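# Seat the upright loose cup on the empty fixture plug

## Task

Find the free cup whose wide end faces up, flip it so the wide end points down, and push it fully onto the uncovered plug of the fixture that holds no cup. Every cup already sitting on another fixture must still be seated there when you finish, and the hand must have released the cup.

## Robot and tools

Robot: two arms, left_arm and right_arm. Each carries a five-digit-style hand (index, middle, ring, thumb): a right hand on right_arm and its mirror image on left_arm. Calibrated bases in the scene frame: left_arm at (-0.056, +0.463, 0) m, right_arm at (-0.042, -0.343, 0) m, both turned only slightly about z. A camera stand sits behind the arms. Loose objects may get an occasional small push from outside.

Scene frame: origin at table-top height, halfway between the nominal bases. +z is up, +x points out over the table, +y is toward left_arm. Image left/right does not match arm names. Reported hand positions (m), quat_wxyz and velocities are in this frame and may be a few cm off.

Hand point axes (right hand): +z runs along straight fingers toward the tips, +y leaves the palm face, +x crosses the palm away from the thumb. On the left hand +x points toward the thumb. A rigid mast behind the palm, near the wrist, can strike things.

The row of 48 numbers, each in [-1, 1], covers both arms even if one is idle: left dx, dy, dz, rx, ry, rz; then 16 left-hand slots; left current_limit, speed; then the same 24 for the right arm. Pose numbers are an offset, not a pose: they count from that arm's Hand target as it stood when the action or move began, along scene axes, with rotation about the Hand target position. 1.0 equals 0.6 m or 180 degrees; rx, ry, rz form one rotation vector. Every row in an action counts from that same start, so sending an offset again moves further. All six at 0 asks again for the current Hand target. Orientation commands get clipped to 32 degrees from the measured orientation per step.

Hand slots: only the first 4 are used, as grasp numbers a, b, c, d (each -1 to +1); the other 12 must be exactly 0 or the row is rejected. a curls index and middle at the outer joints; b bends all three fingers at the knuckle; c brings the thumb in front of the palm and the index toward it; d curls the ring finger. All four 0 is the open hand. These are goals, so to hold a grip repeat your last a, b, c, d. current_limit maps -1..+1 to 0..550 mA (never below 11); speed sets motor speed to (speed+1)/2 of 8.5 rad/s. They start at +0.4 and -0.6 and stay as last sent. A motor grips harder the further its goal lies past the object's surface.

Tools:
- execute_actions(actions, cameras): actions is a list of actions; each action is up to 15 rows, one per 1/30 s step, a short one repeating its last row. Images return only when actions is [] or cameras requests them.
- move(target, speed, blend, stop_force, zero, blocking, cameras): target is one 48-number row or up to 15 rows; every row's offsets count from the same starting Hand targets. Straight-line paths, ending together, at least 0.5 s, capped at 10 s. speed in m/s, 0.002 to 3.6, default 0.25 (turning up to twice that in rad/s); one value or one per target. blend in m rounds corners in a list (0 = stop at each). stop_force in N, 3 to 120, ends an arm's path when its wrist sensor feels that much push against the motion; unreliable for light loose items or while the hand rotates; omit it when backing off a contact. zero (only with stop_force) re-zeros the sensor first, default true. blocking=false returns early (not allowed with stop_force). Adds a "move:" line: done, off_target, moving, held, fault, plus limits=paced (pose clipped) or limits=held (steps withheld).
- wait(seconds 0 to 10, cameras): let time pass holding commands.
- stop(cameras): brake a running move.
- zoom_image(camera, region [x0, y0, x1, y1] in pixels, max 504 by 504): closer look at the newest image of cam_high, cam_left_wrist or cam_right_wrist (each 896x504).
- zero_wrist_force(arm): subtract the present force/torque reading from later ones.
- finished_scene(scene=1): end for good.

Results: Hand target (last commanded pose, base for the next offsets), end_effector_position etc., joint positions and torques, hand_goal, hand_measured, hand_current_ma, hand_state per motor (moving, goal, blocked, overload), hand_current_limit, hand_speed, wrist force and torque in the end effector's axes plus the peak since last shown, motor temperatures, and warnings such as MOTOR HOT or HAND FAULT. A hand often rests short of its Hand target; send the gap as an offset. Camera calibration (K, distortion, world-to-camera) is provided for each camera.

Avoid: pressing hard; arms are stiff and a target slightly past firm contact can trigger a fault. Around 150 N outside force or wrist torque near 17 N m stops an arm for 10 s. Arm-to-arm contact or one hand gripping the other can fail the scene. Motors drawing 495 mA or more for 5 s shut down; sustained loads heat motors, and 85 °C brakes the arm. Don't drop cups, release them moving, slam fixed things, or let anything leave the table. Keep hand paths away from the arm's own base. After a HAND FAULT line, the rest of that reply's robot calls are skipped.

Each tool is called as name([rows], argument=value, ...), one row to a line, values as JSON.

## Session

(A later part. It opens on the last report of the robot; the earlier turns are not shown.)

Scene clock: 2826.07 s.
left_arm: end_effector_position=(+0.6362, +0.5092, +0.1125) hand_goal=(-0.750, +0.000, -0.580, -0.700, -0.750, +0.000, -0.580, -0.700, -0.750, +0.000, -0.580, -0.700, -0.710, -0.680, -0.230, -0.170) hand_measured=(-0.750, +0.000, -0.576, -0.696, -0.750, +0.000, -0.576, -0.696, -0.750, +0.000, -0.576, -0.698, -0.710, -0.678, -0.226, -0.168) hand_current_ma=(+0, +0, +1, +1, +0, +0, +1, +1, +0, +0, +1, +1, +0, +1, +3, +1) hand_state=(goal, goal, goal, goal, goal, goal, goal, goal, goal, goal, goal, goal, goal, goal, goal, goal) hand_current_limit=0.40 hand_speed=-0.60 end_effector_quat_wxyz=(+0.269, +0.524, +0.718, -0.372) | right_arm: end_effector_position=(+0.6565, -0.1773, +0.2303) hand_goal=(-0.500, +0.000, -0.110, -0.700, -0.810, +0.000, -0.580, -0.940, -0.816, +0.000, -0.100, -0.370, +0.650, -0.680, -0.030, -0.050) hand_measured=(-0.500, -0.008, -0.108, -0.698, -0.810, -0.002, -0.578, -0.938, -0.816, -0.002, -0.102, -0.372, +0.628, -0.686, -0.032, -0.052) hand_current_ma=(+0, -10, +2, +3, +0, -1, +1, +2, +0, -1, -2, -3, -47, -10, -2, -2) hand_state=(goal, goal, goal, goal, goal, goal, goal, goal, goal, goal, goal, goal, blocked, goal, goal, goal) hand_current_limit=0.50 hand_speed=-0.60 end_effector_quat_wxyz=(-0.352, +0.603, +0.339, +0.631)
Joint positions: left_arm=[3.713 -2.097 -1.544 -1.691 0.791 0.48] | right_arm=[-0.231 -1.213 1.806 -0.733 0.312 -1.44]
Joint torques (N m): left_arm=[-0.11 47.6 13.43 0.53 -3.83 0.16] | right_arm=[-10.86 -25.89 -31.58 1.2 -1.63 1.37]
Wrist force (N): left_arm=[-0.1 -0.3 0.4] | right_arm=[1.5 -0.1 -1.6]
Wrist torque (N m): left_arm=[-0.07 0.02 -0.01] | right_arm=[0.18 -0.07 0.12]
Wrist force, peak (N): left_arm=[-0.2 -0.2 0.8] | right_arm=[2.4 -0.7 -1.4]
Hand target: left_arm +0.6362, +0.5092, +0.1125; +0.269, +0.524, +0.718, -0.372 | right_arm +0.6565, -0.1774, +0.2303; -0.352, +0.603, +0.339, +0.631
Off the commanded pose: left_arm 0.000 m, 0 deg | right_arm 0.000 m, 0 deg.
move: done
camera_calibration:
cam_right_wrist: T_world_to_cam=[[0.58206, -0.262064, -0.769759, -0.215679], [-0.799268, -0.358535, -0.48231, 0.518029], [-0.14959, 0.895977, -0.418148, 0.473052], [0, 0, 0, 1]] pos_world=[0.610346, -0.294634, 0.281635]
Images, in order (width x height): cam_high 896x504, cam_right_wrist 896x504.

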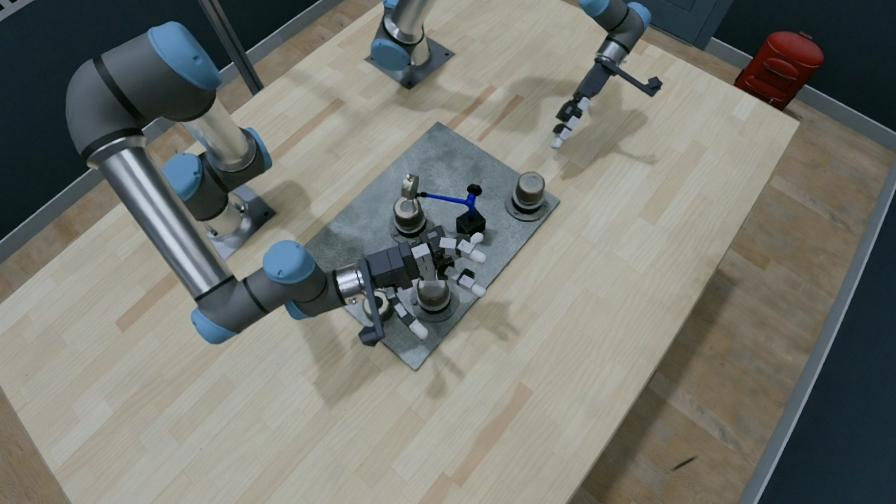

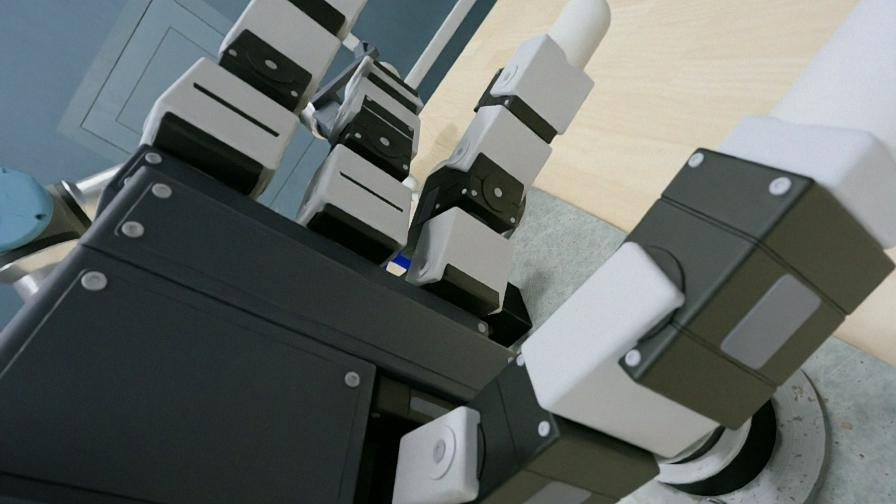

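move(target=[0,0,0,0,0,0,0,0,0,0,0,0,0,0,0,0,0,0,0,0,0,0,0.4,-0.6,0,0,-0.115,0,0,0,0,0,0.8,0.3,0,0,0,0,0,0,0,0,0,0,0,0,0.5,-0.6], speed=0.025, stop_force=12, cameras=["cam_high"])

zoom_image(camera="cam_high", region=[390, 250, 480, 330])

Scene clock: 2837.67 s.
left_arm: end_effector_position=(+0.6362, +0.5092, +0.1125) hand_goal=(-0.750, +0.000, -0.580, -0.700, -0.750, +0.000, -0.580, -0.700, -0.750, +0.000, -0.580, -0.700, -0.710, -0.680, -0.230, -0.170) hand_measured=(-0.750, +0.000, -0.576, -0.696, -0.750, +0.000, -0.576, -0.696, -0.750, +0.000, -0.576, -0.698, -0.710, -0.678, -0.226, -0.168) hand_current_ma=(+0, +0, +1, +1, +0, +0, +1, +1, +0, +0, +1, +1, +0, +1, +3, +1) hand_state=(goal, goal, goal, goal, goal, goal, goal, goal, goal, goal, goal, goal, goal, goal, goal, goal) hand_current_limit=0.40 hand_speed=-0.60 end_effector_quat_wxyz=(+0.269, +0.524, +0.718, -0.372) | right_arm: end_effector_position=(+0.6565, -0.1774, +0.1613) hand_goal=(-0.500, +0.000, -0.110, -0.700, -0.810, +0.000, -0.580, -0.940, -0.816, +0.000, -0.100, -0.370, +0.650, -0.680, -0.030, -0.050) hand_measured=(-0.500, -0.008, -0.108, -0.698, -0.810, -0.002, -0.578, -0.938, -0.816, -0.002, -0.102, -0.372, +0.628, -0.686, -0.032, -0.052) hand_current_ma=(+0, -10, +2, +3, +0, -1, +1, +2, +0, -1, -2, -3, -47, -10, -2, -2) hand_state=(goal, goal, goal, goal, goal, goal, goal, goal, goal, goal, goal, goal, blocked, goal, goal, goal) hand_current_limit=0.50 hand_speed=-0.60 end_effector_quat_wxyz=(-0.352, +0.603, +0.339, +0.631)
Joint positions: left_arm=[3.713 -2.097 -1.544 -1.691 0.791 0.48] | right_arm=[-0.231 -1.108 1.868 -0.9 0.312 -1.44]
Joint torques (N m): left_arm=[0.97 47.04 13.19 0.56 -3.71 0.1] | right_arm=[-6.33 -28.2 -3.77 -3.51 -1.2 1.21]
Wrist force (N): left_arm=[-0.3 0.1 0.3] | right_arm=[1.6 0.0 -1.7]
Wrist torque (N m): left_arm=[-0.02 0.05 -0.04] | right_arm=[0.21 -0.09 0.14]
Wrist force, peak (N): left_arm=[0.0 -0.4 0.7] | right_arm=[1.9 0.0 -1.9]
Hand target: left_arm +0.6362, +0.5092, +0.1125; +0.269, +0.524, +0.718, -0.372 | right_arm +0.6565, -0.1774, +0.1613; -0.352, +0.603, +0.339, +0.631
Off the commanded pose: left_arm 0.000 m, 0 deg | right_arm 0.000 m, 0 deg.
move: done
Images, in order (width x height): cam_high 896x504.

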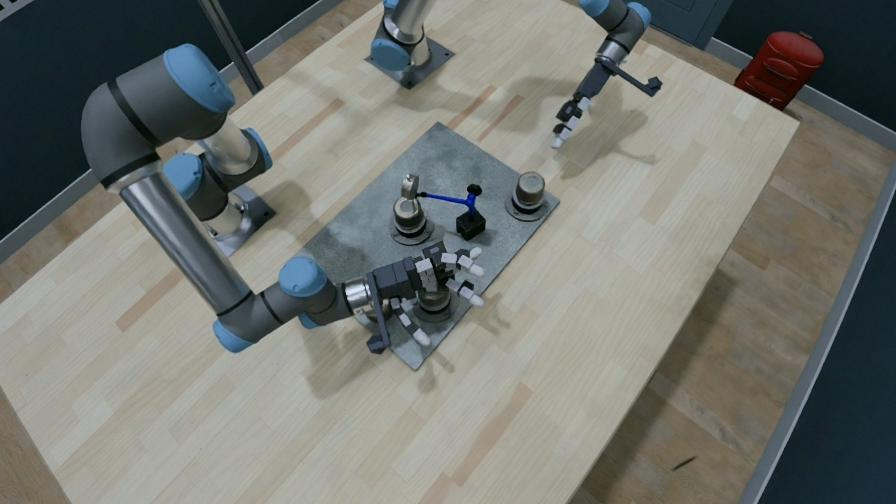

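Scaled by 5.600 from the camera's 896x504 image, which has a finer 1280x720 frame.

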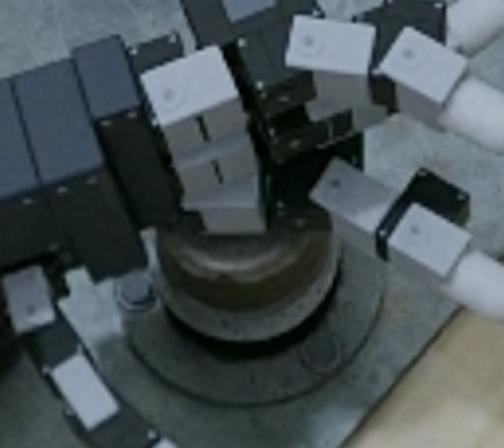

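move(target=[0,0,0,0,0,0,0,0,0,0,0,0,0,0,0,0,0,0,0,0,0,0,0.4,-0.6,0,0,-0.042,0,0,0,0,0,0.8,0.3,0,0,0,0,0,0,0,0,0,0,0,0,0.5,-0.6], speed=0.02, stop_force=12, cameras=["cam_high"])

zoom_image(camera="cam_high", region=[390, 250, 480, 330])

Scene clock: 2853.40 s.
left_arm: end_effector_position=(+0.6362, +0.5092, +0.1125) hand_goal=(-0.750, +0.000, -0.580, -0.700, -0.750, +0.000, -0.580, -0.700, -0.750, +0.000, -0.580, -0.700, -0.710, -0.680, -0.230, -0.170) hand_measured=(-0.750, +0.000, -0.576, -0.696, -0.750, +0.000, -0.576, -0.696, -0.750, +0.000, -0.576, -0.698, -0.710, -0.678, -0.226, -0.168) hand_current_ma=(+0, +0, +1, +1, +0, +0, +1, +1, +0, +0, +1, +1, +0, +1, +3, +1) hand_state=(goal, goal, goal, goal, goal, goal, goal, goal, goal, goal, goal, goal, goal, goal, goal, goal) hand_current_limit=0.40 hand_speed=-0.60 end_effector_quat_wxyz=(+0.269, +0.524, +0.718, -0.372) | right_arm: end_effector_position=(+0.6565, -0.1774, +0.1544) hand_goal=(-0.500, +0.000, -0.110, -0.700, -0.810, +0.000, -0.580, -0.940, -0.816, +0.000, -0.100, -0.370, +0.650, -0.680, -0.030, -0.050) hand_measured=(-0.500, -0.008, -0.108, -0.698, -0.810, -0.002, -0.578, -0.938, -0.816, -0.002, -0.102, -0.372, +0.628, -0.686, -0.032, -0.052) hand_current_ma=(+0, -10, +2, +3, +0, -2, +1, +2, +0, -1, -2, -3, -47, -10, -2, -2) hand_state=(goal, goal, goal, goal, goal, goal, goal, goal, goal, goal, goal, goal, blocked, goal, goal, goal) hand_current_limit=0.50 hand_speed=-0.60 end_effector_quat_wxyz=(-0.352, +0.603, +0.339, +0.631)
Joint positions: left_arm=[3.713 -2.097 -1.544 -1.691 0.791 0.48] | right_arm=[-0.231 -1.096 1.872 -0.916 0.312 -1.441]
Joint torques (N m): left_arm=[0.3 46.77 13.3 0.44 -3.82 0.23] | right_arm=[-6.56 -40.33 -29.7 1.29 -0.99 0.96]
Wrist force (N): left_arm=[-0.1 0.1 0.4] | right_arm=[4.7 0.5 -1.4]
Wrist torque (N m): left_arm=[-0.02 0.02 -0.02] | right_arm=[0.19 -0.23 0.37]
Wrist force, peak (N): left_arm=[-0.4 -0.4 0.4] | right_arm=[33.8 -2.7 -8.5]
Hand target: left_arm +0.6362, +0.5092, +0.1125; +0.269, +0.524, +0.718, -0.372 | right_arm +0.6565, -0.1774, +0.1544; -0.352, +0.603, +0.339, +0.631 (not the last commanded pose)
Off the commanded pose: left_arm 0.000 m, 0 deg | right_arm 0.018 m, 0 deg.
move: contact (right_arm)
Images, in order (width x height): cam_high 896x504.

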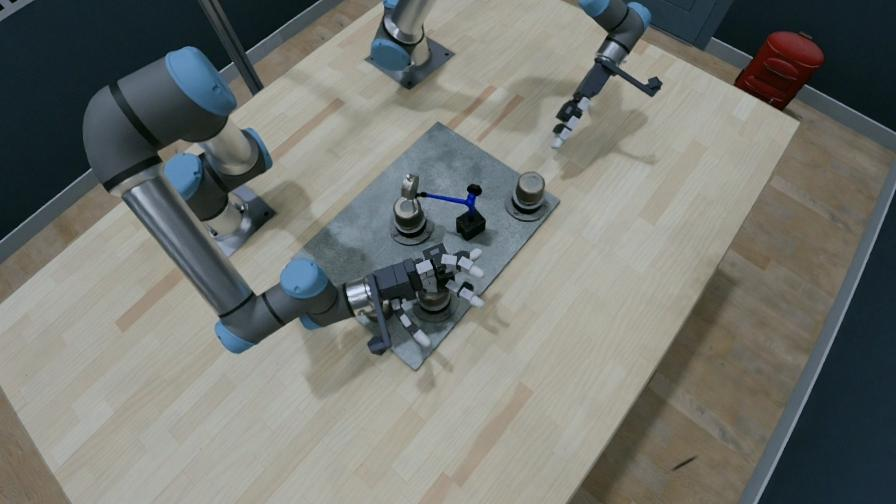

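Scaled by 5.600 from the camera's 896x504 image, which has a finer 1280x720 frame.

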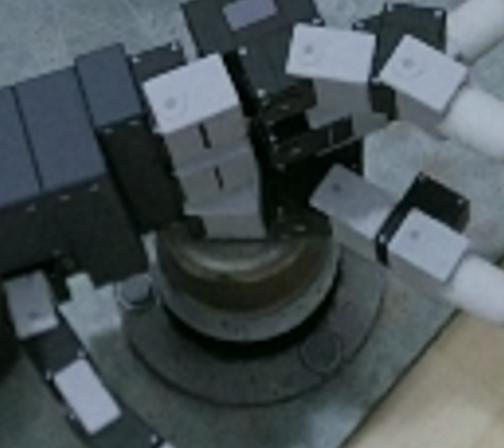

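move([
  [0,0,0,0,0,0,0,0,0,0,0,0,0,0,0,0,0,0,0,0,0,0,0.4,-0.6,0,0,0.1,0,0,0,0,0,0.8,0.3,0,0,0,0,0,0,0,0,0,0,0,0,0.5,-0.6],
  [0,0,0,0,0,0,0,0,0,0,0,0,0,0,0,0,0,0,0,0,0,0,0.4,-0.6,-0.06,-0.1,0.14,0,0,0,0,0,0.8,0.3,0,0,0,0,0,0,0,0,0,0,0,0,0.5,-0.6],
], speed=0.12, blend=0.01, cameras=["cam_high"])

zoom_image(camera="cam_high", region=[402, 256, 462, 316])

zoom_image(camera="cam_high", region=[380, 160, 560, 330])

Scene clock: 2864.67 s.
left_arm: end_effector_position=(+0.6362, +0.5092, +0.1125) hand_goal=(-0.750, +0.000, -0.580, -0.700, -0.750, +0.000, -0.580, -0.700, -0.750, +0.000, -0.580, -0.700, -0.710, -0.680, -0.230, -0.170) hand_measured=(-0.750, +0.000, -0.576, -0.696, -0.750, +0.000, -0.576, -0.696, -0.750, +0.000, -0.576, -0.698, -0.710, -0.678, -0.226, -0.168) hand_current_ma=(+0, +0, +1, +1, +0, +0, +1, +1, +0, +0, +1, +1, +0, +1, +3, +1) hand_state=(goal, goal, goal, goal, goal, goal, goal, goal, goal, goal, goal, goal, goal, goal, goal, goal) hand_current_limit=0.40 hand_speed=-0.60 end_effector_quat_wxyz=(+0.269, +0.524, +0.718, -0.372) | right_arm: end_effector_position=(+0.6205, -0.2374, +0.2384) hand_goal=(-0.500, +0.000, -0.110, -0.700, -0.810, +0.000, -0.580, -0.940, -0.816, +0.000, -0.100, -0.370, +0.650, -0.680, -0.030, -0.050) hand_measured=(-0.500, -0.008, -0.108, -0.698, -0.810, -0.002, -0.578, -0.938, -0.816, -0.002, -0.102, -0.372, +0.628, -0.686, -0.032, -0.052) hand_current_ma=(+0, -10, +2, +3, +0, -2, +1, +2, +0, -1, -2, -3, -46, -10, -2, -2) hand_state=(goal, goal, goal, goal, goal, goal, goal, goal, goal, goal, goal, goal, blocked, goal, goal, goal) hand_current_limit=0.50 hand_speed=-0.60 end_effector_quat_wxyz=(-0.352, +0.603, +0.339, +0.631)
Joint positions: left_arm=[3.713 -2.097 -1.544 -1.691 0.791 0.48] | right_arm=[-0.376 -1.315 1.93 -0.869 0.17 -1.323]
Joint torques (N m): left_arm=[1.02 47.06 13.09 0.48 -3.79 0.02] | right_arm=[-10.83 -34.43 -5.56 -3.75 -1.38 1.24]
Wrist force (N): left_arm=[-0.2 0.1 0.3] | right_arm=[2.1 -0.3 -1.3]
Wrist torque (N m): left_arm=[-0.01 0.03 -0.03] | right_arm=[0.13 -0.16 0.16]
Wrist force, peak (N): left_arm=[0.0 -0.3 0.7] | right_arm=[4.9 0.4 -1.6]
Hand target: left_arm +0.6362, +0.5092, +0.1125; +0.269, +0.524, +0.718, -0.372 | right_arm +0.6205, -0.2374, +0.2384; -0.352, +0.603, +0.339, +0.631
Off the commanded pose: left_arm 0.000 m, 0 deg | right_arm 0.000 m, 0 deg.
move: done
Images, in order (width x height): cam_high 896x504.

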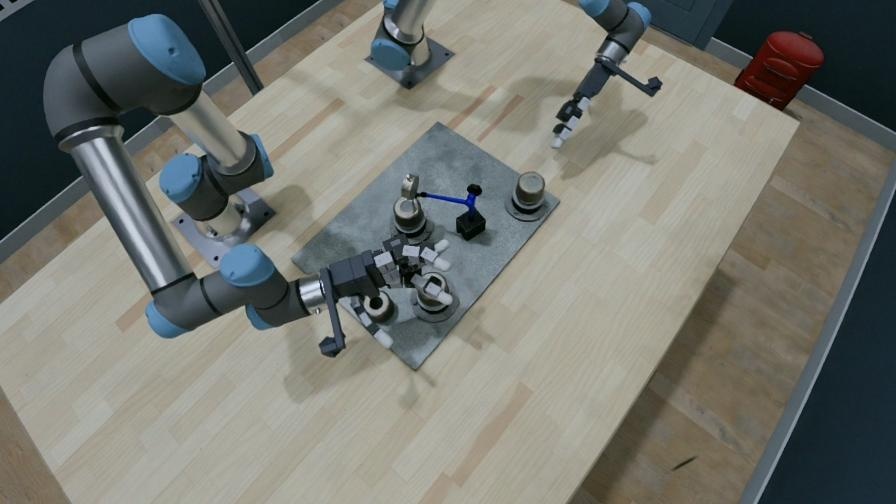

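Scaled by 8.400 from the camera's 896x504 image, which has a finer 1280x720 frame.

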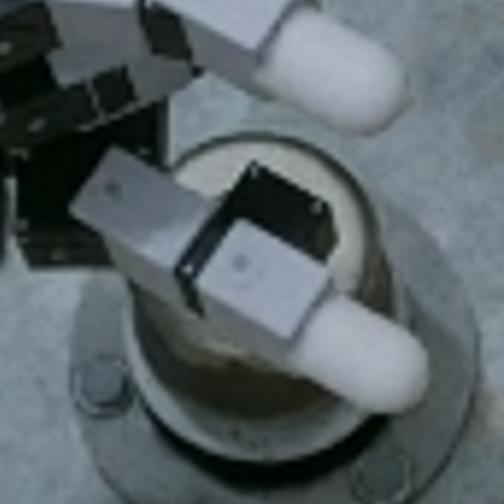

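Scaled by 2.800 from the camera's 896x504 image, which has a finer 1280x720 frame.

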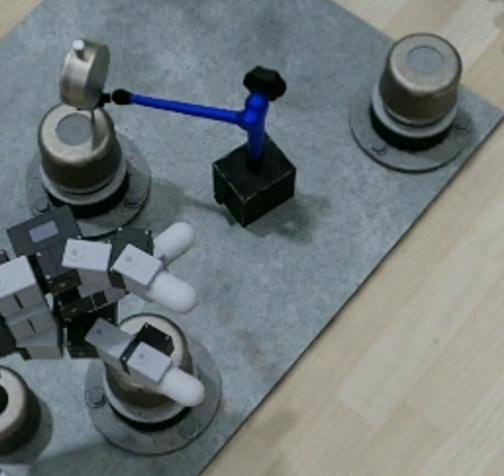

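finished_scene()

The scene is finished: the task was done.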